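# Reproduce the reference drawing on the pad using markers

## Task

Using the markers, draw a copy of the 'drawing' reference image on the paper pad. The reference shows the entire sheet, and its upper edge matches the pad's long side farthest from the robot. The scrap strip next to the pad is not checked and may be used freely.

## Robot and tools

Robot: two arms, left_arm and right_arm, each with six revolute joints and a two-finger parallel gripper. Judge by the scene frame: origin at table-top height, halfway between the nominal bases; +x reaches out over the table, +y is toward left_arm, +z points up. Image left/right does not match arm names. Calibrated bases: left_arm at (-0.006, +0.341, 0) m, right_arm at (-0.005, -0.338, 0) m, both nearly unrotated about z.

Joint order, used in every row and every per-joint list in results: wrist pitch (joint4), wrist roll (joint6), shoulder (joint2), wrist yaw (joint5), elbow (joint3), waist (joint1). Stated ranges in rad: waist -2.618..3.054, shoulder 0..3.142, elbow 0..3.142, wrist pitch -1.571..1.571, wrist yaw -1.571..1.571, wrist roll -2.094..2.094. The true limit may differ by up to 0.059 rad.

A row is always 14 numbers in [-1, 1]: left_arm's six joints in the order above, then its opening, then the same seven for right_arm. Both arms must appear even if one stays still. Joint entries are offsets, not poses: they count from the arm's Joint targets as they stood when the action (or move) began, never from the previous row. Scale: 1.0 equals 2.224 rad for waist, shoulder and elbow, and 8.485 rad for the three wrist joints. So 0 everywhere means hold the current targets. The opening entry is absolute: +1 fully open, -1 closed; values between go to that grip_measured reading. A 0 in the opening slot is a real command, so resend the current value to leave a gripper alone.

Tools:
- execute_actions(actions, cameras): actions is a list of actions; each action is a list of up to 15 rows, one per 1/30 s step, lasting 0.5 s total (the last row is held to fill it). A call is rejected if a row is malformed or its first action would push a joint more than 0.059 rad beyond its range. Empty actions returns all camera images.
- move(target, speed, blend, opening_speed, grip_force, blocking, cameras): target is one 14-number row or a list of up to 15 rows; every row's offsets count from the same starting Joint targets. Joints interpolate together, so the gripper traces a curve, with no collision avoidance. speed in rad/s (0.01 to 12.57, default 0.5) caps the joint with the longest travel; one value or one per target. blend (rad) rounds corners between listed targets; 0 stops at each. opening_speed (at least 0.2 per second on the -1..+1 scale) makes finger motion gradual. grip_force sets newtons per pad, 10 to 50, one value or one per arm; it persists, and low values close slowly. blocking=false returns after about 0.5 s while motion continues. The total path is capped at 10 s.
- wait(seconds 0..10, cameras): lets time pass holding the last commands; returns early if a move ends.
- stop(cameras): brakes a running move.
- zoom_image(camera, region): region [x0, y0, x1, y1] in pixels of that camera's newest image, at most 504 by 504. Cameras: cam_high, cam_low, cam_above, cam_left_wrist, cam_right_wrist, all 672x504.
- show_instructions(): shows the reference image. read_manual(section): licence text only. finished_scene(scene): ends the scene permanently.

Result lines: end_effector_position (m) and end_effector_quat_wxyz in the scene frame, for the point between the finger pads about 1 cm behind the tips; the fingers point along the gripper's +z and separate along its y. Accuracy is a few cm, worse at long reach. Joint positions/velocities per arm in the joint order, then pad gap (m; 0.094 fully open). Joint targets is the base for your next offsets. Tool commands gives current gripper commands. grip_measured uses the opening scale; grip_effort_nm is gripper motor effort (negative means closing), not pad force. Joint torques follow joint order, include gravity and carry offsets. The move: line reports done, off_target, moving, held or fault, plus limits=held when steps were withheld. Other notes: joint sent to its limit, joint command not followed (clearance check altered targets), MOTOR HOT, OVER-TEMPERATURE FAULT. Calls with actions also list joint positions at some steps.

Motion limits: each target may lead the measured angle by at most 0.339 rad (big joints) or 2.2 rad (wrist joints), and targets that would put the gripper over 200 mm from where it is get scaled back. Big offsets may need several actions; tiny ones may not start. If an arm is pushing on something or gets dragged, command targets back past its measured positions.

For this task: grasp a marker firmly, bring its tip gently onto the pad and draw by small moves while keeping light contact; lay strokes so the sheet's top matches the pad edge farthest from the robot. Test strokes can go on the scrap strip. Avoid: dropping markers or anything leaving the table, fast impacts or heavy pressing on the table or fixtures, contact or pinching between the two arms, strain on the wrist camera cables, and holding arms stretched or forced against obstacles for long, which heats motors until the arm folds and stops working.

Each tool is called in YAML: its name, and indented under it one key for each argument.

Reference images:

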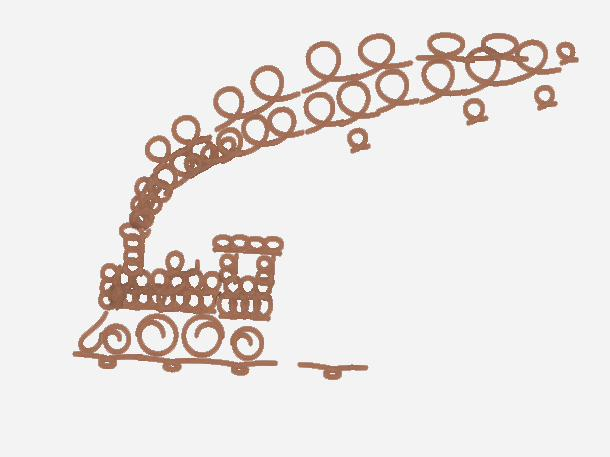

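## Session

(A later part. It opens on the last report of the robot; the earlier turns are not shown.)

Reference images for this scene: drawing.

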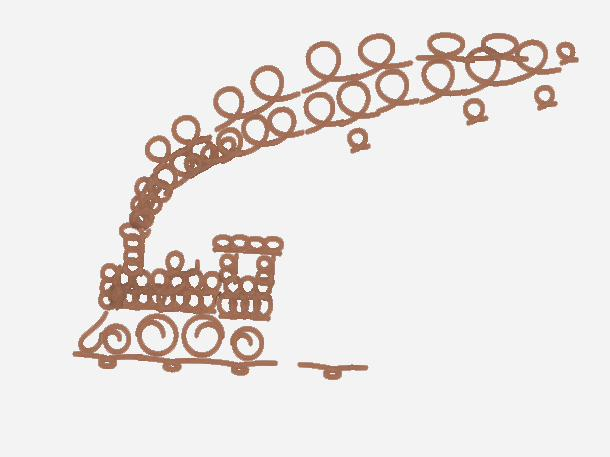

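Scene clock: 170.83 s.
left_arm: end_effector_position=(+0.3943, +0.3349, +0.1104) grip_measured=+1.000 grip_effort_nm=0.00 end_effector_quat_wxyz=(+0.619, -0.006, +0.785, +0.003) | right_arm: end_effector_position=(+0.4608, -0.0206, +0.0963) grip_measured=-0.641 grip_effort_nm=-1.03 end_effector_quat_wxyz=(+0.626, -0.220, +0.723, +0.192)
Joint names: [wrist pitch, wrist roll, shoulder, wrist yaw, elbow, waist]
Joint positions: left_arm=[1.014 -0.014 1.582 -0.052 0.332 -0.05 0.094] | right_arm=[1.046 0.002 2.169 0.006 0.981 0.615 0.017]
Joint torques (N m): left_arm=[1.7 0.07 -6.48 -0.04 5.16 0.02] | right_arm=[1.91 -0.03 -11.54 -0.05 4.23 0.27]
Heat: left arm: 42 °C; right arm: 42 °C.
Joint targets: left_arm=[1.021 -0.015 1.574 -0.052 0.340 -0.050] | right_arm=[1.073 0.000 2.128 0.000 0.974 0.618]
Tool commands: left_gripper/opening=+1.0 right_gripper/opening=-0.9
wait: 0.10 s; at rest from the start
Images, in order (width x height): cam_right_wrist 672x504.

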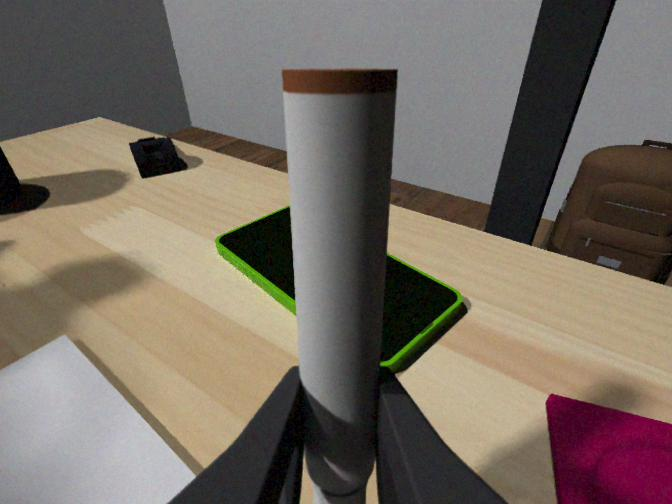

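zoom_image:
  camera: "cam_right_wrist"
  region: [0, 330, 60, 380]

move:
  target: [0,0,0,0,0,0,1,0,0,0,0,0,0.002,-0.9]
  speed: 0.05
  cameras: ["cam_above","cam_right_wrist"]

zoom_image:
  camera: "cam_above"
  region: [347, 138, 387, 168]

move:
  target: [0,0,0,0,0,0,1,0,0,0,0,0,-0.004,-0.9]
  speed: 0.05
  cameras: ["cam_above","cam_right_wrist"]

zoom_image:
  camera: "cam_above"
  region: [347, 138, 387, 168]

move:
  target: [0,0,0,0,0,0,1,0,0,0,0,0,-0.002,-0.9]
  speed: 0.05
  cameras: ["cam_above","cam_right_wrist"]

zoom_image:
  camera: "cam_above"
  region: [347, 138, 387, 168]

Scaled by 8.400 from the camera's 672x504 image, which has a finer 960x720 frame.

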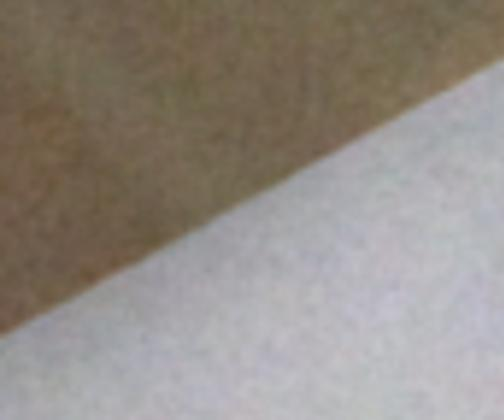

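Scene clock: 172.90 s.
left_arm: end_effector_position=(+0.3943, +0.3349, +0.1104) grip_measured=+1.000 grip_effort_nm=0.00 end_effector_quat_wxyz=(+0.619, -0.006, +0.785, +0.003) | right_arm: end_effector_position=(+0.4608, -0.0206, +0.0963) grip_measured=-0.641 grip_effort_nm=-1.03 end_effector_quat_wxyz=(+0.626, -0.220, +0.723, +0.192)
Joint names: [wrist pitch, wrist roll, shoulder, wrist yaw, elbow, waist]
Joint positions: left_arm=[1.014 -0.014 1.582 -0.052 0.332 -0.05 0.094] | right_arm=[1.046 0.002 2.169 0.006 0.981 0.615 0.017]
Joint torques (N m): left_arm=[1.66 0.06 -6.46 -0.03 5.18 0.1] | right_arm=[1.91 -0.02 -11.52 -0.05 4.25 0.65]
Heat: left arm: 42 °C; right arm: 42 °C.
Joint targets: left_arm=[1.021 -0.015 1.574 -0.052 0.340 -0.050] | right_arm=[1.073 0.000 2.128 0.000 0.974 0.623]
move: off_target (right_arm); right_arm: the shoulder is farthest, 0.041 rad from its target
Images, in order (width x height): cam_above 672x504, cam_right_wrist 672x504.

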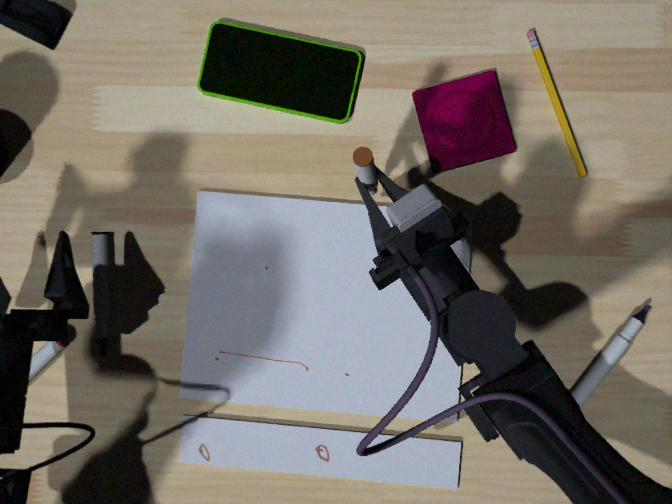

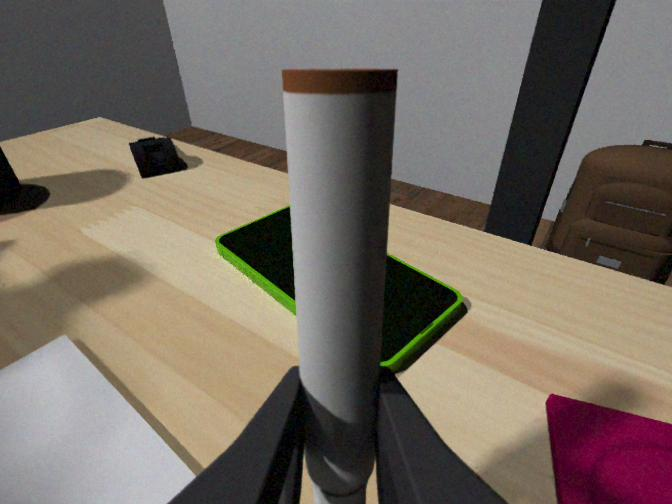

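Scaled by 12.600 from the camera's 672x504 image, which has a finer 960x720 frame.

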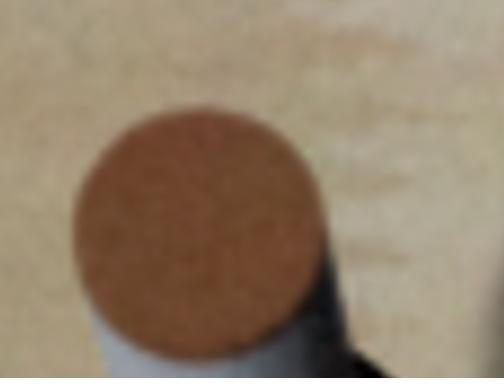

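Scene clock: 173.60 s.
left_arm: end_effector_position=(+0.3943, +0.3349, +0.1104) grip_measured=+1.000 grip_effort_nm=0.00 end_effector_quat_wxyz=(+0.619, -0.006, +0.785, +0.003) | right_arm: end_effector_position=(+0.4608, -0.0206, +0.0963) grip_measured=-0.641 grip_effort_nm=-1.03 end_effector_quat_wxyz=(+0.626, -0.220, +0.723, +0.192)
Joint names: [wrist pitch, wrist roll, shoulder, wrist yaw, elbow, waist]
Joint positions: left_arm=[1.014 -0.014 1.582 -0.052 0.332 -0.05 0.094] | right_arm=[1.046 0.002 2.169 0.006 0.981 0.615 0.017]
Joint torques (N m): left_arm=[1.67 0.04 -6.31 -0.03 5.12 0.02] | right_arm=[1.91 -0.03 -11.52 -0.06 4.25 -0.13]
Heat: left arm: 42 °C; right arm: 42 °C.
Joint targets: left_arm=[1.021 -0.015 1.574 -0.052 0.340 -0.050] | right_arm=[1.073 0.000 2.128 0.000 0.974 0.614]
move: off_target (right_arm); right_arm: the shoulder is farthest, 0.041 rad from its target
Images, in order (width x height): cam_above 672x504, cam_right_wrist 672x504.

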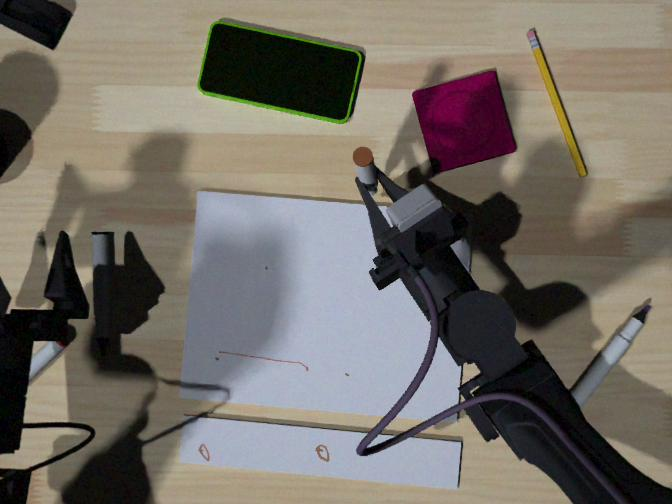

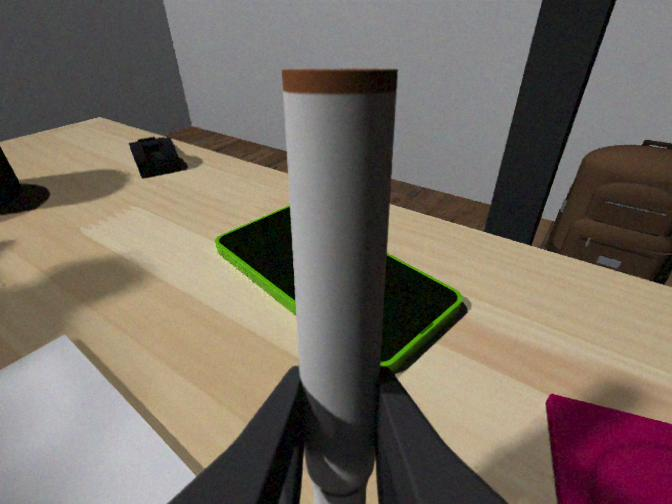

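Scaled by 12.600 from the camera's 672x504 image, which has a finer 960x720 frame.

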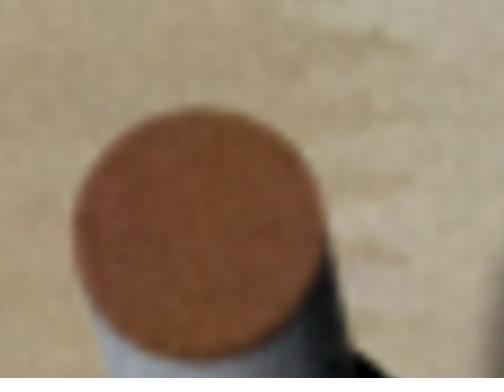

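Scene clock: 174.30 s.
left_arm: end_effector_position=(+0.3943, +0.3349, +0.1104) grip_measured=+1.000 grip_effort_nm=0.00 end_effector_quat_wxyz=(+0.619, -0.006, +0.785, +0.003) | right_arm: end_effector_position=(+0.4608, -0.0206, +0.0963) grip_measured=-0.641 grip_effort_nm=-1.03 end_effector_quat_wxyz=(+0.626, -0.220, +0.723, +0.192)
Joint names: [wrist pitch, wrist roll, shoulder, wrist yaw, elbow, waist]
Joint positions: left_arm=[1.014 -0.014 1.582 -0.052 0.332 -0.05 0.094] | right_arm=[1.046 0.002 2.169 0.006 0.981 0.615 0.017]
Joint torques (N m): left_arm=[1.65 0.02 -6.46 -0.04 5.29 -0.02] | right_arm=[1.9 -0.03 -11.54 -0.06 4.25 -0.5]
Heat: left arm: 42 °C; right arm: 42 °C.
Joint targets: left_arm=[1.021 -0.015 1.574 -0.052 0.340 -0.050] | right_arm=[1.073 0.000 2.128 0.000 0.974 0.609]
move: off_target (right_arm); right_arm: the shoulder is farthest, 0.041 rad from its target
Images, in order (width x height): cam_above 672x504, cam_right_wrist 672x504.

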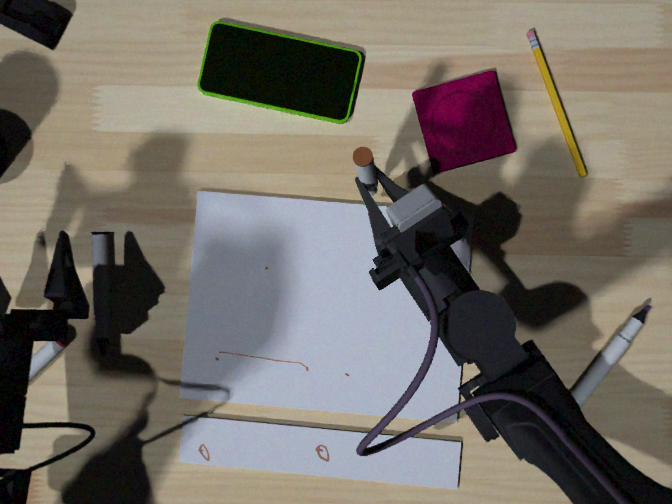

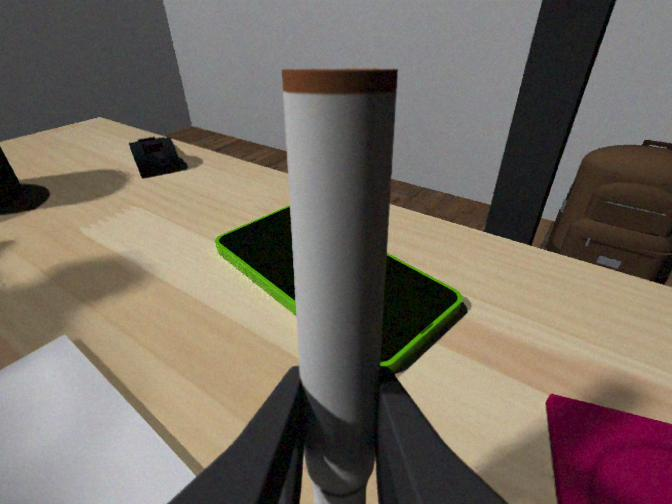

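Scaled by 12.600 from the camera's 672x504 image, which has a finer 960x720 frame.

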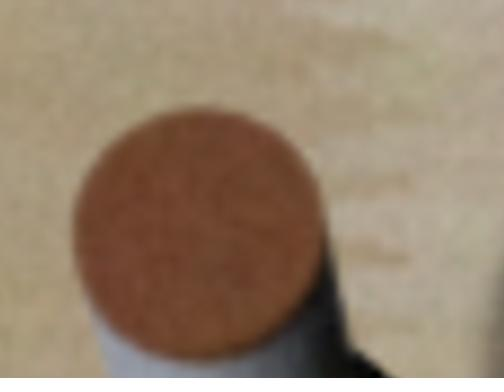

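execute_actions:
  actions: []
  cameras: ["cam_above","cam_right_wrist"]

show_instructions:

Scene clock: 178.43 s.
left_arm: end_effector_position=(+0.3943, +0.3349, +0.1104) grip_measured=+1.000 grip_effort_nm=0.00 end_effector_quat_wxyz=(+0.619, -0.006, +0.785, +0.003) | right_arm: end_effector_position=(+0.4608, -0.0206, +0.0963) grip_measured=-0.641 grip_effort_nm=-1.03 end_effector_quat_wxyz=(+0.626, -0.220, +0.723, +0.192)
Joint names: [wrist pitch, wrist roll, shoulder, wrist yaw, elbow, waist]
Joint positions: left_arm=[1.014 -0.014 1.582 -0.052 0.332 -0.05 0.094] | right_arm=[1.046 0.002 2.169 0.006 0.981 0.615 0.017]
Joint velocities: within noise
Joint torques (N m): left_arm=[1.67 0.06 -6.41 -0.04 5.29 -0.08] | right_arm=[1.91 -0.03 -11.52 -0.06 4.25 -0.5]
Heat: left arm: 42 °C; right arm: 43 °C.
Joint targets: left_arm=[1.021 -0.015 1.574 -0.052 0.340 -0.050] | right_arm=[1.073 0.000 2.128 0.000 0.974 0.609]
Tool commands: left_gripper/opening=+1.0 right_gripper/opening=-0.9
Images, in order (width x height): cam_above 672x504, cam_right_wrist 672x504.

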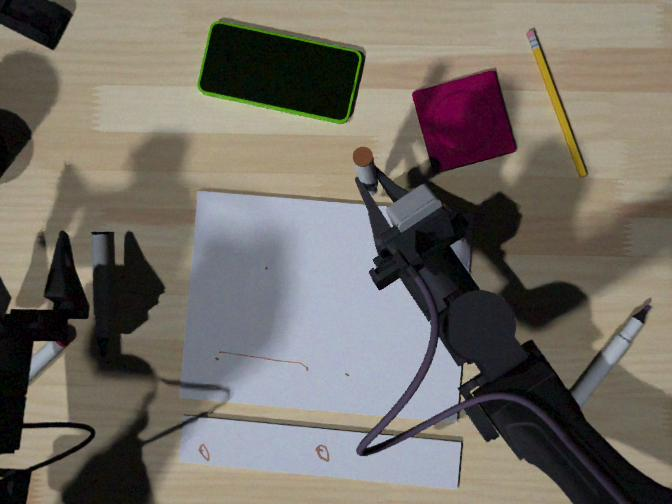

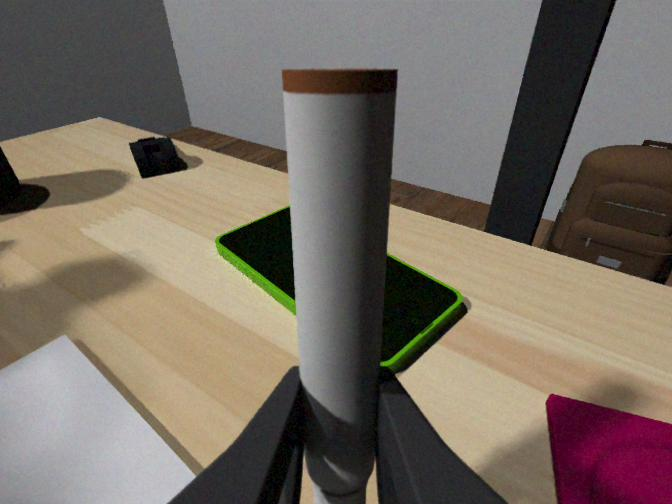

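Reference images for this scene: drawing.

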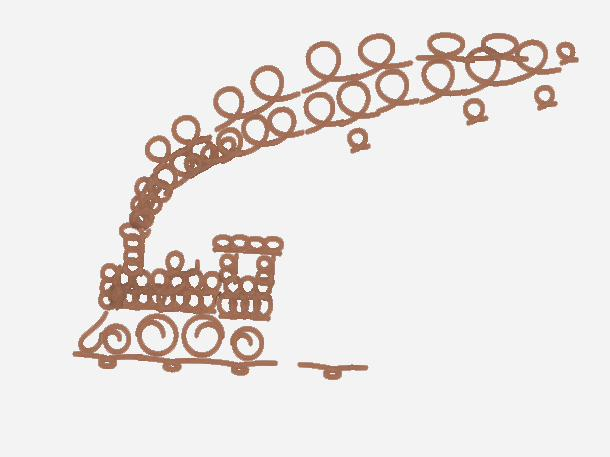

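move:
  target:
    - [0,0,0,0,0,0,1,-0.00595,0,-0.108295,0,-0.155152,0.25936,-0.9]
    - [0,0,0,0,0,0,1,0,0,-0.108295,0,-0.155152,0.27136,-0.9]
  speed: [0.7,0.1]

Scene clock: 183.87 s.
left_arm: end_effector_position=(+0.3943, +0.3349, +0.1104) grip_measured=+1.000 grip_effort_nm=0.00 end_effector_quat_wxyz=(+0.619, -0.006, +0.785, +0.003) | right_arm: end_effector_position=(+0.1719, +0.1077, +0.0874) grip_measured=-0.641 grip_effort_nm=-1.03 end_effector_quat_wxyz=(+0.508, -0.442, +0.653, +0.346)
Joint names: [wrist pitch, wrist roll, shoulder, wrist yaw, elbow, waist]
Joint positions: left_arm=[1.014 -0.014 1.582 -0.052 0.332 -0.05 0.094] | right_arm=[1.04 0.002 1.92 -0.002 0.634 1.207 0.017]
Joint torques (N m): left_arm=[1.65 -0.01 -6.38 -0.08 5.03 -0.13] | right_arm=[1.94 -0.02 -8.87 0.02 3.88 0.5]
Heat: left arm: 42 °C; right arm: 43 °C.
Joint targets: left_arm=[1.021 -0.015 1.574 -0.052 0.340 -0.050] | right_arm=[1.073 0.000 1.888 0.000 0.629 1.213]
move: done

move:
  target:
    - [0,0,0,0,0,0,1,0,0,0.02272,0,0.024025,0,-0.9]
    - [0,0,0,0,0,0,1,0,0,0.04562,0,0.03072,0,-0.9]
    - [0,0,0,0,0,0,1,0,0,0.0291,0,0.01497,0.00312,-0.9]
    - [0,0,0,0,0,0,1,0,0,0.02724,0,0.012532,0.006517,-0.9]
    - [0,0,0,0,0,0,1,0,0,0.02275,0,0.006645,0.007924,-0.9]
    - [0,0,0,0,0,0,1,0,0,0.02275,0,0.006645,-0.003316,-0.9]
    - [0,0,0,0,0,0,1,0,0,0.01826,0,0.000758,-0.004723,-0.9]
    - [0,0,0,0,0,0,1,0,0,0.0164,0,-0.00168,-0.00812,-0.9]
    - [0,0,0,0,0,0,1,0,0,0.03292,0,0.01407,-0.00812,-0.9]
    - [0,0,0,0,0,0,1,0,0,0.03478,0,0.016508,-0.011517,-0.9]
    - [0,0,0,0,0,0,1,0,0,0.03927,0,0.022395,-0.012924,-0.9]
    - [0,0,0,0,0,0,1,0,0,0.03927,0,0.022395,-0.001684,-0.9]
    - [0,0,0,0,0,0,1,0,0,0.04376,0,0.028282,-0.000277,-0.9]
    - [0,0,0,0,0,0,1,0,0,0.04562,0,0.03072,0.00312,-0.9]
    - [0,0,0,0,0,0,1,0,0,0.00635,0,0.008325,0.00312,-0.9]
  speed: [0.3,0.06,0.8,0.1,0.1,0.8,0.1,0.1,0.8,0.1,0.1,0.8,0.1,0.1,0.4]
  blend: [0,0,0.003,0.003,0.003,0.003,0.003,0.003,0.003,0.003,0.003,0.003,0.003,0.003,0]
  cameras: ["cam_above"]

zoom_image:
  camera: "cam_above"
  region: [180, 400, 360, 500]

Scene clock: 189.57 s.
left_arm: end_effector_position=(+0.3943, +0.3349, +0.1104) grip_measured=+1.000 grip_effort_nm=0.00 end_effector_quat_wxyz=(+0.619, -0.006, +0.785, +0.003) | right_arm: end_effector_position=(+0.1710, +0.1146, +0.0941) grip_measured=-0.641 grip_effort_nm=-1.03 end_effector_quat_wxyz=(+0.515, -0.440, +0.645, +0.353)
Joint names: [wrist pitch, wrist roll, shoulder, wrist yaw, elbow, waist]
Joint positions: left_arm=[1.014 -0.014 1.582 -0.052 0.332 -0.05 0.094] | right_arm=[1.053 0.002 1.929 -0.001 0.655 1.214 0.017]
Joint torques (N m): left_arm=[1.66 0.06 -6.53 -0.03 5.07 0.02] | right_arm=[1.84 -0.03 -8.47 0.01 3.78 0.49]
Heat: left arm: 42 °C; right arm: 43 °C.
Joint targets: left_arm=[1.021 -0.015 1.574 -0.052 0.340 -0.050] | right_arm=[1.073 0.000 1.902 0.000 0.647 1.220]
move: done
Images, in order (width x height): cam_above 672x504.

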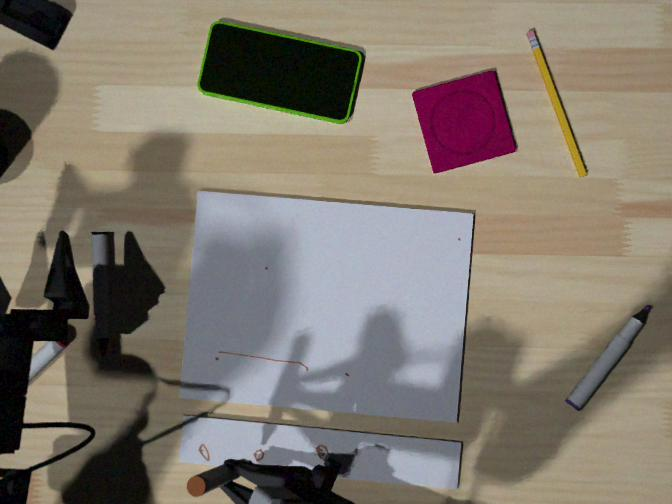

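Scaled by 2.800 from the camera's 672x504 image, which has a finer 960x720 frame.

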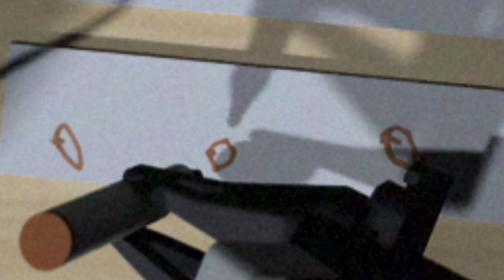

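move:
  target:
    - [0,0,0,0,0,0,1,-0.00595,0,0.080974,0,0.110476,-0.09606,-0.9]
    - [0,0,0,0,0,0,1,0,0,0.100874,0,0.127279,-0.08406,-0.9]
    - [0,0,0,0,0,0,1,0,0,0.119574,0,0.133179,-0.08406,-0.9]
    - [0,0,0,0,0,0,1,0,0,0.122183,0,0.136886,-0.076206,-0.9]
    - [0,0,0,0,0,0,1,0,0,0.128482,0,0.145837,-0.074513,-0.9]
    - [0,0,0,0,0,0,1,0,0,0.128482,0,0.145837,-0.085753,-0.9]
    - [0,0,0,0,0,0,1,0,0,0.134781,0,0.154788,-0.087446,-0.9]
    - [0,0,0,0,0,0,1,0,0,0.13739,0,0.158495,-0.091532,-0.9]
    - [0,0,0,0,0,0,1,0,0,0.11732,0,0.141595,-0.091532,-0.9]
    - [0,0,0,0,0,0,1,0,0,0.114711,0,0.137888,-0.095618,-0.9]
    - [0,0,0,0,0,0,1,0,0,0.108412,0,0.128937,-0.097311,-0.9]
    - [0,0,0,0,0,0,1,0,0,0.108412,0,0.128937,-0.086071,-0.9]
    - [0,0,0,0,0,0,1,0,0,0.102113,0,0.119986,-0.084378,-0.9]
    - [0,0,0,0,0,0,1,0,0,0.099504,0,0.116279,-0.080292,-0.9]
    - [0,0,0,0,0,0,1,0,0,0.080804,0,0.110379,-0.080292,-0.9]
  speed: [0.8,0.12,0.07,0.12,0.12,0.8,0.12,0.12,0.8,0.12,0.12,0.8,0.12,0.12,0.4]
  blend: [0,0,0.002,0.003,0.003,0.003,0.003,0.003,0.003,0.003,0.003,0.003,0.003,0.003,0]

Scene clock: 200.67 s.
left_arm: end_effector_position=(+0.3943, +0.3349, +0.1104) grip_measured=+1.000 grip_effort_nm=0.00 end_effector_quat_wxyz=(+0.619, -0.006, +0.785, +0.003) | right_arm: end_effector_position=(+0.2803, +0.1260, +0.0948) grip_measured=-0.641 grip_effort_nm=-1.03 end_effector_quat_wxyz=(+0.565, -0.370, +0.667, +0.314)
Joint names: [wrist pitch, wrist roll, shoulder, wrist yaw, elbow, waist]
Joint positions: left_arm=[1.014 -0.014 1.582 -0.052 0.332 -0.05 0.094] | right_arm=[1.052 0.002 2.114 0.007 0.898 1.037 0.017]
Joint torques (N m): left_arm=[1.65 0.03 -6.41 -0.04 5.15 -0.03] | right_arm=[1.85 -0.03 -10.45 -0.07 4.21 0.39]
Heat: left arm: 42 °C; right arm: 44 °C.
Joint targets: left_arm=[1.021 -0.015 1.574 -0.052 0.340 -0.050] | right_arm=[1.073 0.000 2.081 0.000 0.893 1.041]
move: done

move:
  target: [0,0,0,0,0,0,1,-0.00595,0,0,0,0,-0.16,-0.9]
  speed: 0.9
  cameras: ["cam_above"]

zoom_image:
  camera: "cam_above"
  region: [190, 320, 330, 400]

Scene clock: 202.07 s.
left_arm: end_effector_position=(+0.3943, +0.3349, +0.1104) grip_measured=+1.000 grip_effort_nm=0.00 end_effector_quat_wxyz=(+0.619, -0.006, +0.785, +0.003) | right_arm: end_effector_position=(+0.4228, -0.0030, +0.0868) grip_measured=-0.642 grip_effort_nm=-1.03 end_effector_quat_wxyz=(+0.600, -0.249, +0.732, +0.205)
Joint names: [wrist pitch, wrist roll, shoulder, wrist yaw, elbow, waist]
Joint positions: left_arm=[1.014 -0.014 1.582 -0.052 0.332 -0.05 0.094] | right_arm=[1.02 0.002 2.114 0.008 0.898 0.682 0.017]
Joint torques (N m): left_arm=[1.68 0.04 -6.49 -0.02 5.22 -0.13] | right_arm=[1.68 -0.03 -10.41 -0.08 4.27 0.23]
Heat: left arm: 42 °C; right arm: 44 °C.
Joint targets: left_arm=[1.021 -0.015 1.574 -0.052 0.340 -0.050] | right_arm=[1.023 0.000 2.081 -0.001 0.893 0.685]
move: done
Images, in order (width x height): cam_above 672x504.

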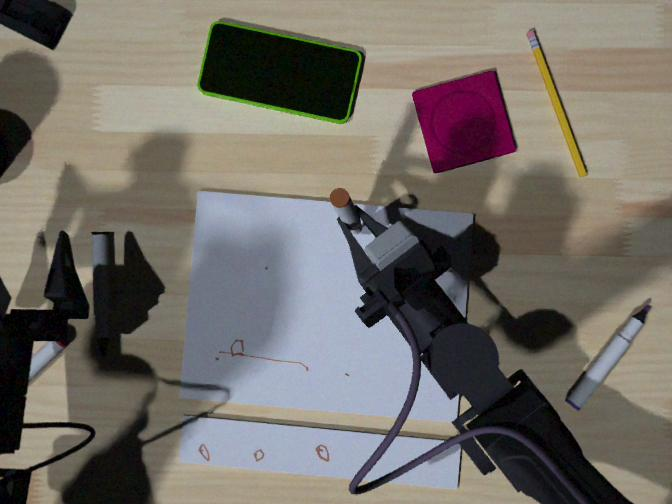

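Scaled by 3.600 from the camera's 672x504 image, which has a finer 960x720 frame.

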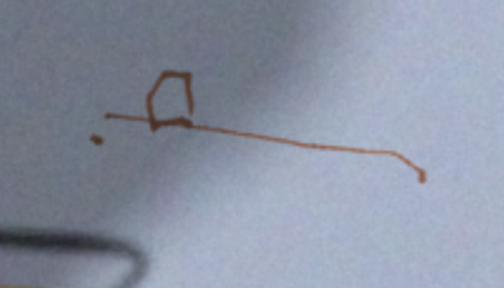

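move:
  target:
    - [0,0,0,0,0,0,1,0,0,-0.024979,0,-0.034996,0.134232,-0.9]
    - [0,0,0,0,0,0,1,0.00595,0,-0.005679,0,-0.018536,0.146232,-0.9]
    - [0,0,0,0,0,0,1,0.00595,0,0.013871,0,-0.012446,0.146232,-0.9]
    - [0,0,0,0,0,0,1,0.00595,0,0.01819,0,-0.006399,0.155056,-0.9]
    - [0,0,0,0,0,0,1,0.00595,0,0.027369,0,0.006453,0.155324,-0.9]
    - [0,0,0,0,0,0,1,0.00595,0,0.027369,0,0.006453,0.150324,-0.9]
    - [0,0,0,0,0,0,1,0.00595,0,0.03603,0,0.018581,0.145602,-0.9]
    - [0,0,0,0,0,0,1,0.00595,0,0.039101,0,0.02288,0.138656,-0.9]
    - [0,0,0,0,0,0,1,0.00595,0,0.019751,0,0.00642,0.138656,-0.9]
    - [0,0,0,0,0,0,1,0.00595,0,0.015432,0,0.000373,0.133556,-0.9]
    - [0,0,0,0,0,0,1,0.00595,0,0.006253,0,-0.012479,0.133288,-0.9]
    - [0,0,0,0,0,0,1,0.00595,0,0.006253,0,-0.012479,0.138288,-0.9]
    - [0,0,0,0,0,0,1,0.00595,0,-0.002408,0,-0.024607,0.14301,-0.9]
    - [0,0,0,0,0,0,1,0.00595,0,-0.005479,0,-0.028906,0.149956,-0.9]
    - [0,0,0,0,0,0,1,0.00595,0,-0.025029,0,-0.034996,0.149956,-0.9]
  speed: [0.8,0.12,0.07,0.056,0.08,0.3,0.08,0.045,0.4,0.04,0.08,0.3,0.08,0.045,0.4]
  blend: [0,0,0.002,0.003,0.003,0.003,0.003,0.003,0.003,0.003,0.003,0.003,0.003,0.003,0]

move:
  target: [0,0,0,0,0,0,1,-0.00595,0,0,0,0,-0.15,-0.9]
  speed: 0.9
  cameras: ["cam_above"]

zoom_image:
  camera: "cam_above"
  region: [190, 320, 330, 400]

Scene clock: 212.60 s.
left_arm: end_effector_position=(+0.3943, +0.3349, +0.1104) grip_measured=+1.000 grip_effort_nm=0.00 end_effector_quat_wxyz=(+0.619, -0.006, +0.785, +0.003) | right_arm: end_effector_position=(+0.2799, +0.1047, +0.0945) grip_measured=-0.641 grip_effort_nm=-1.03 end_effector_quat_wxyz=(+0.561, -0.368, +0.675, +0.307)
Joint names: [wrist pitch, wrist roll, shoulder, wrist yaw, elbow, waist]
Joint positions: left_arm=[1.014 -0.014 1.582 -0.052 0.332 -0.05 0.094] | right_arm=[1.053 0.002 2.057 -0.002 0.82 1.013 0.017]
Joint torques (N m): left_arm=[1.61 0.04 -6.35 -0.04 5.07 -0.01] | right_arm=[1.84 -0.02 -9.91 0.03 4.21 0.5]
Heat: left arm: 42 °C; right arm: 44 °C.
Joint targets: left_arm=[1.021 -0.015 1.574 -0.052 0.340 -0.050] | right_arm=[1.073 0.000 2.026 0.000 0.815 1.019]
move: done

Scene clock: 213.70 s.
left_arm: end_effector_position=(+0.3943, +0.3349, +0.1104) grip_measured=+1.000 grip_effort_nm=0.00 end_effector_quat_wxyz=(+0.619, -0.006, +0.785, +0.003) | right_arm: end_effector_position=(+0.4084, -0.0145, +0.0865) grip_measured=-0.641 grip_effort_nm=-1.03 end_effector_quat_wxyz=(+0.593, -0.252, +0.738, +0.202)
Joint names: [wrist pitch, wrist roll, shoulder, wrist yaw, elbow, waist]
Joint positions: left_arm=[1.014 -0.014 1.582 -0.052 0.332 -0.05 0.094] | right_arm=[1.02 0.002 2.057 0.008 0.82 0.682 0.017]
Joint torques (N m): left_arm=[1.68 0.03 -6.43 -0.03 5.15 -0.01] | right_arm=[1.7 -0.02 -9.84 -0.08 4.18 0.23]
Heat: left arm: 42 °C; right arm: 44 °C.
Joint targets: left_arm=[1.021 -0.015 1.574 -0.052 0.340 -0.050] | right_arm=[1.023 0.000 2.026 -0.001 0.815 0.685]
move: done
Images, in order (width x height): cam_above 672x504.

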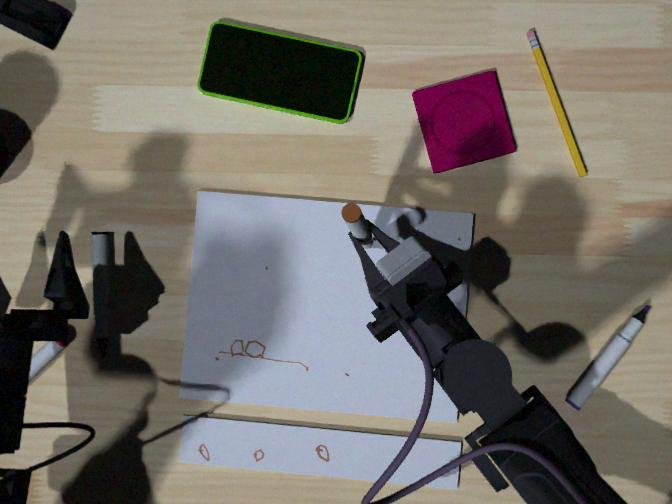

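Scaled by 3.600 from the camera's 672x504 image, which has a finer 960x720 frame.

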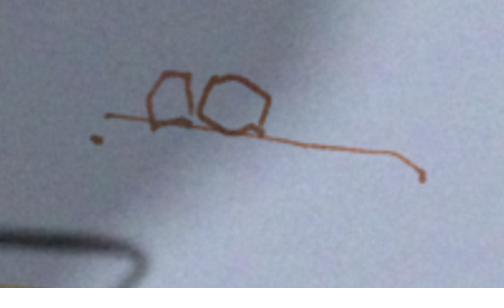

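zoom_image:
  camera: "cam_above"
  region: [228, 335, 272, 365]

Scaled by 11.455 from the camera's 672x504 image, which has a finer 960x720 frame.

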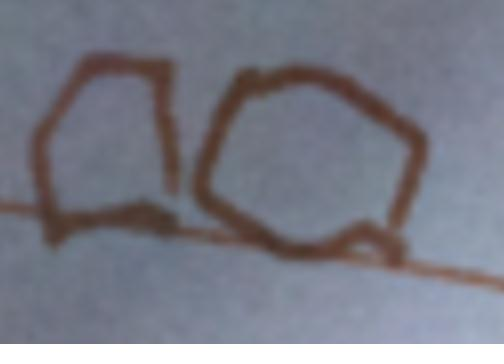

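move:
  target:
    - [0,0,0,0,0,0,1,0,0,-0.023331,0,-0.031753,0.121491,-0.9]
    - [0,0,0,0,0,0,1,0.00595,0,-0.004911,0,-0.015833,0.127991,-0.9]
    - [0,0,0,0,0,0,1,0.00595,0,0.015829,0,-0.009593,0.139361,-0.9]
    - [0,0,0,0,0,0,1,0.00595,0,0.018231,0,-0.006286,0.145681,-0.9]
    - [0,0,0,0,0,0,1,0.00595,0,0.027373,0,0.006267,0.146623,-0.9]
    - [0,0,0,0,0,0,1,0.00595,0,0.027373,0,0.006267,0.141623,-0.9]
    - [0,0,0,0,0,0,1,0.00595,0,0.035999,0,0.018112,0.136621,-0.9]
    - [0,0,0,0,0,0,1,0.00595,0,0.039057,0,0.022311,0.128621,-0.9]
    - [0,0,0,0,0,0,1,0.00595,0,0.020637,0,0.006371,0.128621,-0.9]
    - [0,0,0,0,0,0,1,0.00595,0,0.016335,0,0.000464,0.122301,-0.9]
    - [0,0,0,0,0,0,1,0.00595,0,0.007193,0,-0.012089,0.121359,-0.9]
    - [0,0,0,0,0,0,1,0.00595,0,0.007193,0,-0.012089,0.126359,-0.9]
    - [0,0,0,0,0,0,1,0.00595,0,-0.001433,0,-0.023934,0.131361,-0.9]
    - [0,0,0,0,0,0,1,0.00595,0,-0.004491,0,-0.028133,0.139361,-0.9]
    - [0,0,0,0,0,0,1,0.00595,0,-0.025231,0,-0.034373,0.139361,-0.9]
  speed: [0.8,0.2,0.06,0.056,0.08,0.3,0.08,0.045,0.4,0.04,0.08,0.3,0.08,0.045,0.4]
  blend: [0,0.003,0.002,0.003,0.003,0.003,0.003,0.003,0.003,0.003,0.003,0.003,0.003,0.003,0]

Scene clock: 228.73 s.
left_arm: end_effector_position=(+0.3943, +0.3349, +0.1104) grip_measured=+1.000 grip_effort_nm=0.00 end_effector_quat_wxyz=(+0.619, -0.006, +0.785, +0.003) | right_arm: end_effector_position=(+0.2799, +0.0825, +0.0944) grip_measured=-0.641 grip_effort_nm=-1.03 end_effector_quat_wxyz=(+0.558, -0.362, +0.685, +0.297)
Joint names: [wrist pitch, wrist roll, shoulder, wrist yaw, elbow, waist]
Joint positions: left_arm=[1.014 -0.014 1.582 -0.052 0.332 -0.05 0.094] | right_arm=[1.053 0.001 1.999 -0.002 0.744 0.989 0.017]
Joint torques (N m): left_arm=[1.67 0.01 -6.38 -0.07 5.07 -0.1] | right_arm=[1.84 -0.02 -9.28 0.02 4.05 0.5]
Heat: left arm: 43 °C; right arm: 43 °C.
Joint targets: left_arm=[1.021 -0.015 1.574 -0.052 0.340 -0.050] | right_arm=[1.073 0.000 1.970 0.000 0.739 0.995]
move: done

move:
  target:
    - [0,0,0,0,0,0,1,-0.00595,0,-0.021969,0,-0.029753,-0.025239,-0.9]
    - [0,0,0,0,0,0,1,0,0,-0.004569,0,-0.014013,-0.018739,-0.9]
    - [0,0,0,0,0,0,1,0,0,0.017031,0,-0.007613,-0.007369,-0.9]
    - [0,0,0,0,0,0,1,0,0,0.018617,0,-0.005539,-0.002245,-0.9]
    - [0,0,0,0,0,0,1,0,0,0.025783,0,0.00407,-0.001797,-0.9]
    - [0,0,0,0,0,0,1,0,0,0.025783,0,0.00407,-0.006797,-0.9]
    - [0,0,0,0,0,0,1,0,0,0.032433,0,0.012987,-0.011305,-0.9]
    - [0,0,0,0,0,0,1,0,0,0.034671,0,0.015987,-0.018109,-0.9]
    - [0,0,0,0,0,0,1,0,0,0.017271,0,0.000247,-0.018109,-0.9]
    - [0,0,0,0,0,0,1,0,0,0.013785,0,-0.004427,-0.023233,-0.9]
    - [0,0,0,0,0,0,1,0,0,0.006619,0,-0.014036,-0.023681,-0.9]
    - [0,0,0,0,0,0,1,0,0,0.006619,0,-0.014036,-0.018681,-0.9]
    - [0,0,0,0,0,0,1,0,0,-0.000031,0,-0.022953,-0.014173,-0.9]
    - [0,0,0,0,0,0,1,0,0,-0.002269,0,-0.025953,-0.007369,-0.9]
    - [0,0,0,0,0,0,1,0,0,-0.023869,0,-0.032353,-0.007369,-0.9]
  speed: [0.8,0.2,0.06,0.045,0.065,0.3,0.065,0.036,0.4,0.034,0.065,0.3,0.065,0.036,0.4]
  blend: [0,0.003,0.002,0.003,0.003,0.003,0.003,0.003,0.003,0.003,0.003,0.003,0.003,0.003,0]

move:
  target: [0,0,0,0,0,0,1,-0.00595,0,0,0,0,-0.15,-0.9]
  speed: 0.9
  cameras: ["cam_above"]

zoom_image:
  camera: "cam_above"
  region: [205, 325, 325, 385]

Scene clock: 235.50 s.
left_arm: end_effector_position=(+0.3943, +0.3349, +0.1104) grip_measured=+1.000 grip_effort_nm=0.00 end_effector_quat_wxyz=(+0.619, -0.006, +0.785, +0.003) | right_arm: end_effector_position=(+0.2768, +0.0630, +0.0936) grip_measured=-0.641 grip_effort_nm=-1.03 end_effector_quat_wxyz=(+0.555, -0.359, +0.693, +0.288)
Joint names: [wrist pitch, wrist roll, shoulder, wrist yaw, elbow, waist]
Joint positions: left_arm=[1.014 -0.014 1.582 -0.052 0.332 -0.05 0.094] | right_arm=[1.053 0.001 1.944 0 0.672 0.973 0.017]
Joint torques (N m): left_arm=[1.69 0.06 -6.41 -0.04 5.2 -0.03] | right_arm=[1.83 -0.02 -8.65 0.01 3.85 0.5]
Heat: left arm: 43 °C; right arm: 44 °C.
Joint targets: left_arm=[1.021 -0.015 1.574 -0.052 0.340 -0.050] | right_arm=[1.073 0.000 1.916 0.000 0.667 0.979]
move: done

Scene clock: 236.47 s.
left_arm: end_effector_position=(+0.3943, +0.3349, +0.1104) grip_measured=+1.000 grip_effort_nm=0.00 end_effector_quat_wxyz=(+0.619, -0.006, +0.785, +0.003) | right_arm: end_effector_position=(+0.3922, -0.0541, +0.0855) grip_measured=-0.641 grip_effort_nm=-1.03 end_effector_quat_wxyz=(+0.584, -0.239, +0.753, +0.185)
Joint names: [wrist pitch, wrist roll, shoulder, wrist yaw, elbow, waist]
Joint positions: left_arm=[1.014 -0.014 1.582 -0.052 0.332 -0.05 0.094] | right_arm=[1.02 0.001 1.944 0.009 0.672 0.639 0.017]
Joint torques (N m): left_arm=[1.63 0.04 -6.49 -0.03 5.16 -0.13] | right_arm=[1.67 -0.02 -8.68 -0.09 3.96 0.46]
Heat: left arm: 43 °C; right arm: 44 °C.
Joint targets: left_arm=[1.021 -0.015 1.574 -0.052 0.340 -0.050] | right_arm=[1.022 0.000 1.916 0.000 0.667 0.645]
move: done
Images, in order (width x height): cam_above 672x504.

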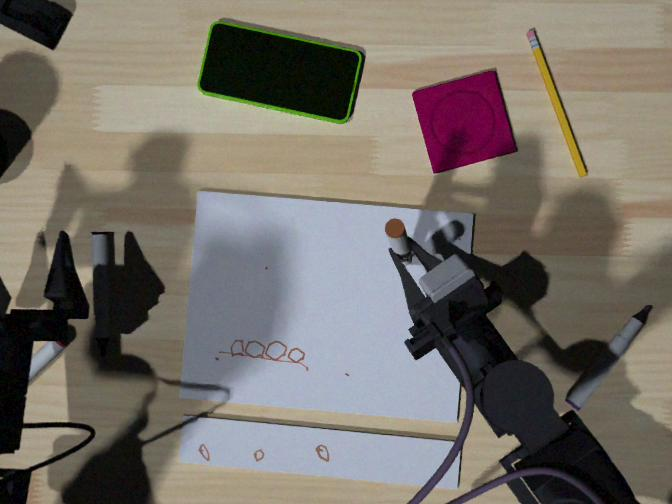

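Scaled by 4.200 from the camera's 672x504 image, which has a finer 960x720 frame.

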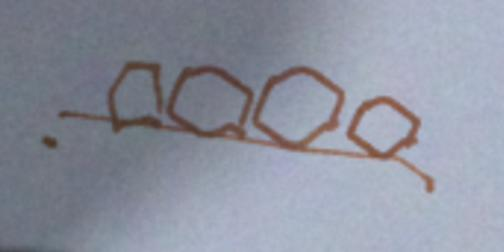

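move:
  target:
    - [0,0,0,0,0,0,1,0,0,-0.009868,0,-0.01334,0.133306,-0.9]
    - [0,0,0,0,0,0,1,0.00595,0,0.006602,0,0.00244,0.139806,-0.9]
    - [0,0,0,0,0,0,1,0.00595,0,0.030182,0,0.00933,0.149906,-0.9]
    - [0,0,0,0,0,0,1,0.00595,0,0.071043,0,0.064194,0.166808,-0.9]
    - [0,0,0,0,0,0,1,0.00595,0,0.111305,0,0.120707,0.179309,-0.9]
    - [0,0,0,0,0,0,1,0.00595,0,0.143249,0,0.166491,0.188643,-0.9]
    - [0,0,0,0,0,0,1,0.00595,0,0.103749,0,0.143211,0.188643,-0.9]
  speed: [0.8,0.2,0.06,0.11,0.11,0.11,0.4]
  blend: [0,0.003,0.002,0.003,0.003,0,0]

move:
  target: [0,0,0,0,0,0,1,-0.00595,0,0,0,0,-0.2,-0.9]
  speed: 0.9
  cameras: ["cam_above"]

zoom_image:
  camera: "cam_above"
  region: [205, 325, 325, 385]

Scene clock: 245.97 s.
left_arm: end_effector_position=(+0.3943, +0.3349, +0.1104) grip_measured=+1.000 grip_effort_nm=0.00 end_effector_quat_wxyz=(+0.619, -0.006, +0.785, +0.003) | right_arm: end_effector_position=(+0.2795, +0.1512, +0.0948) grip_measured=-0.641 grip_effort_nm=-1.03 end_effector_quat_wxyz=(+0.569, -0.376, +0.654, +0.328)
Joint names: [wrist pitch, wrist roll, shoulder, wrist yaw, elbow, waist]
Joint positions: left_arm=[1.014 -0.014 1.582 -0.052 0.332 -0.05 0.094] | right_arm=[1.052 0.001 2.182 -0.002 0.991 1.058 0.017]
Joint torques (N m): left_arm=[1.65 0.05 -6.26 -0.07 5.14 -0.06] | right_arm=[1.85 -0.02 -11.08 0.02 4.29 0.53]
Heat: left arm: 43 °C; right arm: 44 °C.
Joint targets: left_arm=[1.021 -0.015 1.574 -0.052 0.340 -0.050] | right_arm=[1.073 0.000 2.147 0.000 0.985 1.065]
move: done

Scene clock: 247.23 s.
left_arm: end_effector_position=(+0.3943, +0.3349, +0.1104) grip_measured=+1.000 grip_effort_nm=0.00 end_effector_quat_wxyz=(+0.619, -0.006, +0.785, +0.003) | right_arm: end_effector_position=(+0.4616, -0.0197, +0.0868) grip_measured=-0.641 grip_effort_nm=-1.03 end_effector_quat_wxyz=(+0.616, -0.223, +0.732, +0.188)
Joint names: [wrist pitch, wrist roll, shoulder, wrist yaw, elbow, waist]
Joint positions: left_arm=[1.014 -0.014 1.582 -0.052 0.332 -0.05 0.094] | right_arm=[1.02 0.001 2.182 0.009 0.991 0.617 0.017]
Joint torques (N m): left_arm=[1.64 0.03 -6.52 -0.05 5.2 -0.03] | right_arm=[1.68 -0.02 -11.11 -0.08 4.33 0.18]
Heat: left arm: 43 °C; right arm: 44 °C.
Joint targets: left_arm=[1.021 -0.015 1.574 -0.052 0.340 -0.050] | right_arm=[1.022 0.000 2.147 0.000 0.985 0.620]
move: done
Images, in order (width x height): cam_above 672x504.

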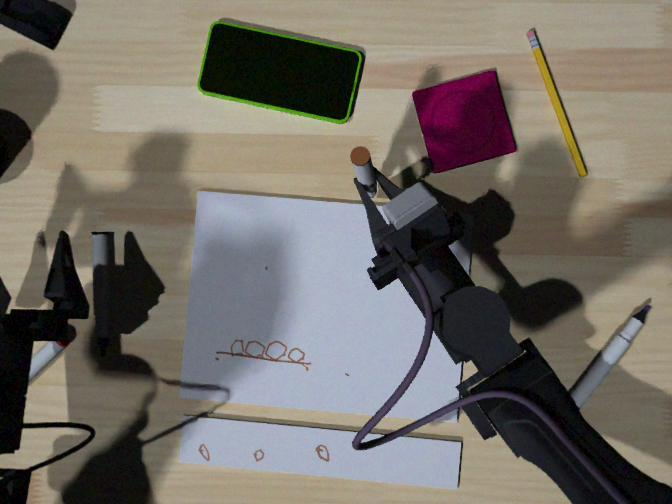

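Scaled by 4.200 from the camera's 672x504 image, which has a finer 960x720 frame.

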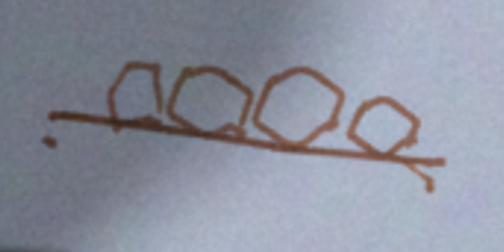

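move:
  target:
    - [0,0,0,0,0,0,1,0,0,-0.165014,0,-0.221713,0.122449,-0.9]
    - [0,0,0,0,0,0,1,0.00595,0,-0.150214,0,-0.205913,0.128949,-0.9]
    - [0,0,0,0,0,0,1,0.00595,0,-0.124314,0,-0.198513,0.140949,-0.9]
    - [0,0,0,0,0,0,1,0.00595,0,-0.088258,0,-0.152955,0.15768,-0.9]
    - [0,0,0,0,0,0,1,0.00595,0,-0.128358,0,-0.175755,0.15768,-0.9]
    - [0,0,0,0,0,0,1,0,0,-0.152623,0,-0.206677,0.133595,-0.9]
    - [0,0,0,0,0,0,1,0.00595,0,-0.137623,0,-0.190877,0.140095,-0.9]
    - [0,0,0,0,0,0,1,0.00595,0,-0.112423,0,-0.183677,0.152095,-0.9]
    - [0,0,0,0,0,0,1,0.00595,0,-0.106237,0,-0.175903,0.155431,-0.9]
    - [0,0,0,0,0,0,1,0.00595,0,-0.146437,0,-0.198903,0.155431,-0.9]
  speed: [0.8,0.2,0.06,0.11,0.4,0.5,0.2,0.06,0.06,0.4]
  blend: [0,0.003,0.002,0,0,0,0.003,0.002,0,0]

Scene clock: 258.23 s.
left_arm: end_effector_position=(+0.3943, +0.3349, +0.1104) grip_measured=+1.000 grip_effort_nm=0.00 end_effector_quat_wxyz=(+0.619, -0.006, +0.785, +0.003) | right_arm: end_effector_position=(+0.2646, +0.0334, +0.0924) grip_measured=-0.641 grip_effort_nm=-1.03 end_effector_quat_wxyz=(+0.549, -0.356, +0.703, +0.279)
Joint names: [wrist pitch, wrist roll, shoulder, wrist yaw, elbow, waist]
Joint positions: left_arm=[1.014 -0.014 1.582 -0.052 0.332 -0.05 0.094] | right_arm=[1.052 0.001 1.847 0.003 0.551 0.959 0.017]
Joint torques (N m): left_arm=[1.64 0.03 -6.46 -0.02 5.2 -0.08] | right_arm=[1.85 -0.01 -7.75 -0.03 3.67 0.54]
Heat: left arm: 43 °C; right arm: 44 °C.
Joint targets: left_arm=[1.021 -0.015 1.574 -0.052 0.340 -0.050] | right_arm=[1.073 0.000 1.821 0.000 0.543 0.965]
move: done

move:
  target:
    - [0,0,0,0,0,0,1,-0.00595,0,0.045687,0,0.059111,0.00031,-0.9]
    - [0,0,0,0,0,0,1,0,0,0.062867,0,0.074871,0.00681,-0.9]
    - [0,0,0,0,0,0,1,0,0,0.085367,0,0.081571,0.01881,-0.9]
    - [0,0,0,0,0,0,1,0,0,0.091571,0,0.089844,0.021612,-0.9]
    - [0,0,0,0,0,0,1,0,0,0.051891,0,0.067384,0.021612,-0.9]
    - [0,0,0,0,0,0,1,-0.00595,0,0.084022,0,0.111345,0.013841,-0.9]
    - [0,0,0,0,0,0,1,0,0,0.102822,0,0.127445,0.020341,-0.9]
    - [0,0,0,0,0,0,1,0,0,0.123922,0,0.133945,0.032341,-0.9]
    - [0,0,0,0,0,0,1,0,0,0.130092,0,0.142725,0.034786,-0.9]
    - [0,0,0,0,0,0,1,0,0,0.090192,0,0.120125,0.034786,-0.9]
    - [0,0,0,0,0,0,1,-0.00595,0,0.120918,0,0.163062,0.02497,-0.9]
    - [0,0,0,0,0,0,1,0,0,0.140918,0,0.179962,0.03147,-0.9]
    - [0,0,0,0,0,0,1,0,0,0.160718,0,0.186162,0.04347,-0.9]
    - [0,0,0,0,0,0,1,0,0,0.16721,0,0.195345,0.045661,-0.9]
    - [0,0,0,0,0,0,1,0,0,0.12741,0,0.172245,0.045661,-0.9]
  speed: [0.6,0.2,0.06,0.06,0.4,0.6,0.2,0.06,0.06,0.4,0.6,0.2,0.06,0.06,0.4]
  blend: [0,0.003,0.002,0,0,0,0.003,0.002,0,0,0,0.003,0.002,0,0]

move:
  target: [0,0,0,0,0,0,1,-0.00595,0,0,0,0,-0.2,-0.9]
  speed: 0.9
  cameras: ["cam_above"]

zoom_image:
  camera: "cam_above"
  region: [205, 320, 365, 400]

Scene clock: 268.47 s.
left_arm: end_effector_position=(+0.3943, +0.3349, +0.1104) grip_measured=+1.000 grip_effort_nm=0.00 end_effector_quat_wxyz=(+0.619, -0.006, +0.785, +0.003) | right_arm: end_effector_position=(+0.2727, +0.1398, +0.0951) grip_measured=-0.641 grip_effort_nm=-1.03 end_effector_quat_wxyz=(+0.564, -0.377, +0.659, +0.324)
Joint names: [wrist pitch, wrist roll, shoulder, wrist yaw, elbow, waist]
Joint positions: left_arm=[1.014 -0.014 1.582 -0.052 0.332 -0.05 0.094] | right_arm=[1.051 0.001 2.138 0.003 0.932 1.06 0.017]
Joint torques (N m): left_arm=[1.71 0.05 -6.39 -0.05 5.22 0.01] | right_arm=[1.85 -0.02 -10.76 -0.04 4.27 0.58]
Heat: left arm: 43 °C; right arm: 45 °C.
Joint targets: left_arm=[1.021 -0.015 1.574 -0.052 0.340 -0.050] | right_arm=[1.073 0.000 2.105 0.000 0.926 1.067]
move: done

Scene clock: 269.70 s.
left_arm: end_effector_position=(+0.3943, +0.3349, +0.1104) grip_measured=+1.000 grip_effort_nm=0.00 end_effector_quat_wxyz=(+0.619, -0.006, +0.785, +0.003) | right_arm: end_effector_position=(+0.4502, -0.0268, +0.0873) grip_measured=-0.641 grip_effort_nm=-1.03 end_effector_quat_wxyz=(+0.610, -0.225, +0.736, +0.186)
Joint names: [wrist pitch, wrist roll, shoulder, wrist yaw, elbow, waist]
Joint positions: left_arm=[1.014 -0.014 1.582 -0.052 0.332 -0.05 0.094] | right_arm=[1.02 0.001 2.138 0.009 0.932 0.618 0.017]
Joint torques (N m): left_arm=[1.68 0.03 -6.39 -0.06 5.19 -0.05] | right_arm=[1.69 -0.02 -10.69 -0.09 4.21 0.42]
Heat: left arm: 43 °C; right arm: 45 °C.
Joint targets: left_arm=[1.021 -0.015 1.574 -0.052 0.340 -0.050] | right_arm=[1.022 0.000 2.105 0.000 0.926 0.622]
move: done
Images, in order (width x height): cam_above 672x504.

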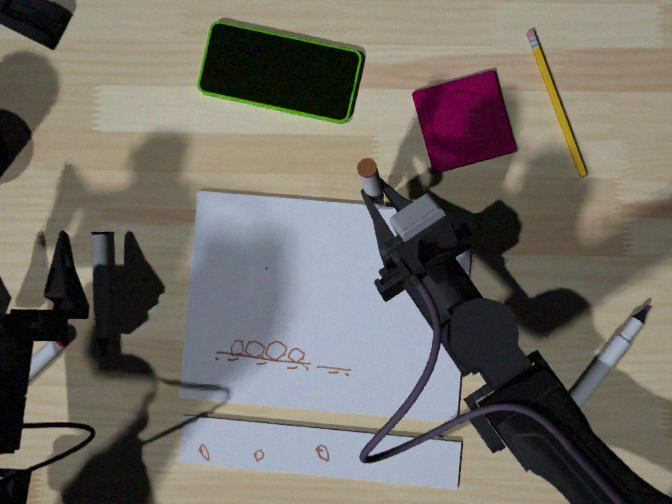

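Scaled by 3.150 from the camera's 672x504 image, which has a finer 960x720 frame.

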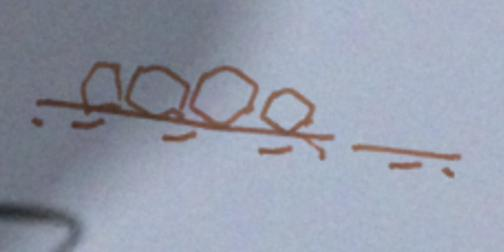

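move:
  target:
    - [0,0,0,0,0,0,1,0,0,-0.09459,0,-0.129893,0.143571,-0.9]
    - [0,0,0,0,0,0,1,0.00595,0,-0.07812,0,-0.114113,0.150071,-0.9]
    - [0,0,0,0,0,0,1,0.00595,0,-0.05454,0,-0.107223,0.161871,-0.9]
    - [0,0,0,0,0,0,1,0.00595,0,-0.013679,0,-0.052359,0.178773,-0.9]
    - [0,0,0,0,0,0,1,0.00595,0,0.026583,0,0.004154,0.191274,-0.9]
    - [0,0,0,0,0,0,1,0.00595,0,0.058527,0,0.049938,0.200608,-0.9]
    - [0,0,0,0,0,0,1,0.00595,0,0.019027,0,0.026658,0.200608,-0.9]
  speed: [0.8,0.2,0.06,0.11,0.11,0.11,0.4]
  blend: [0,0.003,0.002,0.003,0.003,0,0]

Scene clock: 277.10 s.
left_arm: end_effector_position=(+0.3943, +0.3349, +0.1104) grip_measured=+1.000 grip_effort_nm=0.00 end_effector_quat_wxyz=(+0.619, -0.006, +0.785, +0.003) | right_arm: end_effector_position=(+0.2774, +0.1524, +0.0948) grip_measured=-0.641 grip_effort_nm=-1.03 end_effector_quat_wxyz=(+0.568, -0.377, +0.653, +0.329)
Joint names: [wrist pitch, wrist roll, shoulder, wrist yaw, elbow, waist]
Joint positions: left_arm=[1.014 -0.014 1.582 -0.052 0.332 -0.05 0.094] | right_arm=[1.052 0.001 2.182 -0.003 0.991 1.062 0.017]
Joint torques (N m): left_arm=[1.67 0.04 -6.42 -0.04 5.19 -0.01] | right_arm=[1.85 -0.02 -11.17 0.03 4.3 0.53]
Heat: left arm: 43 °C; right arm: 45 °C.
Joint targets: left_arm=[1.021 -0.015 1.574 -0.052 0.340 -0.050] | right_arm=[1.073 0.000 2.147 0.000 0.985 1.068]
move: done


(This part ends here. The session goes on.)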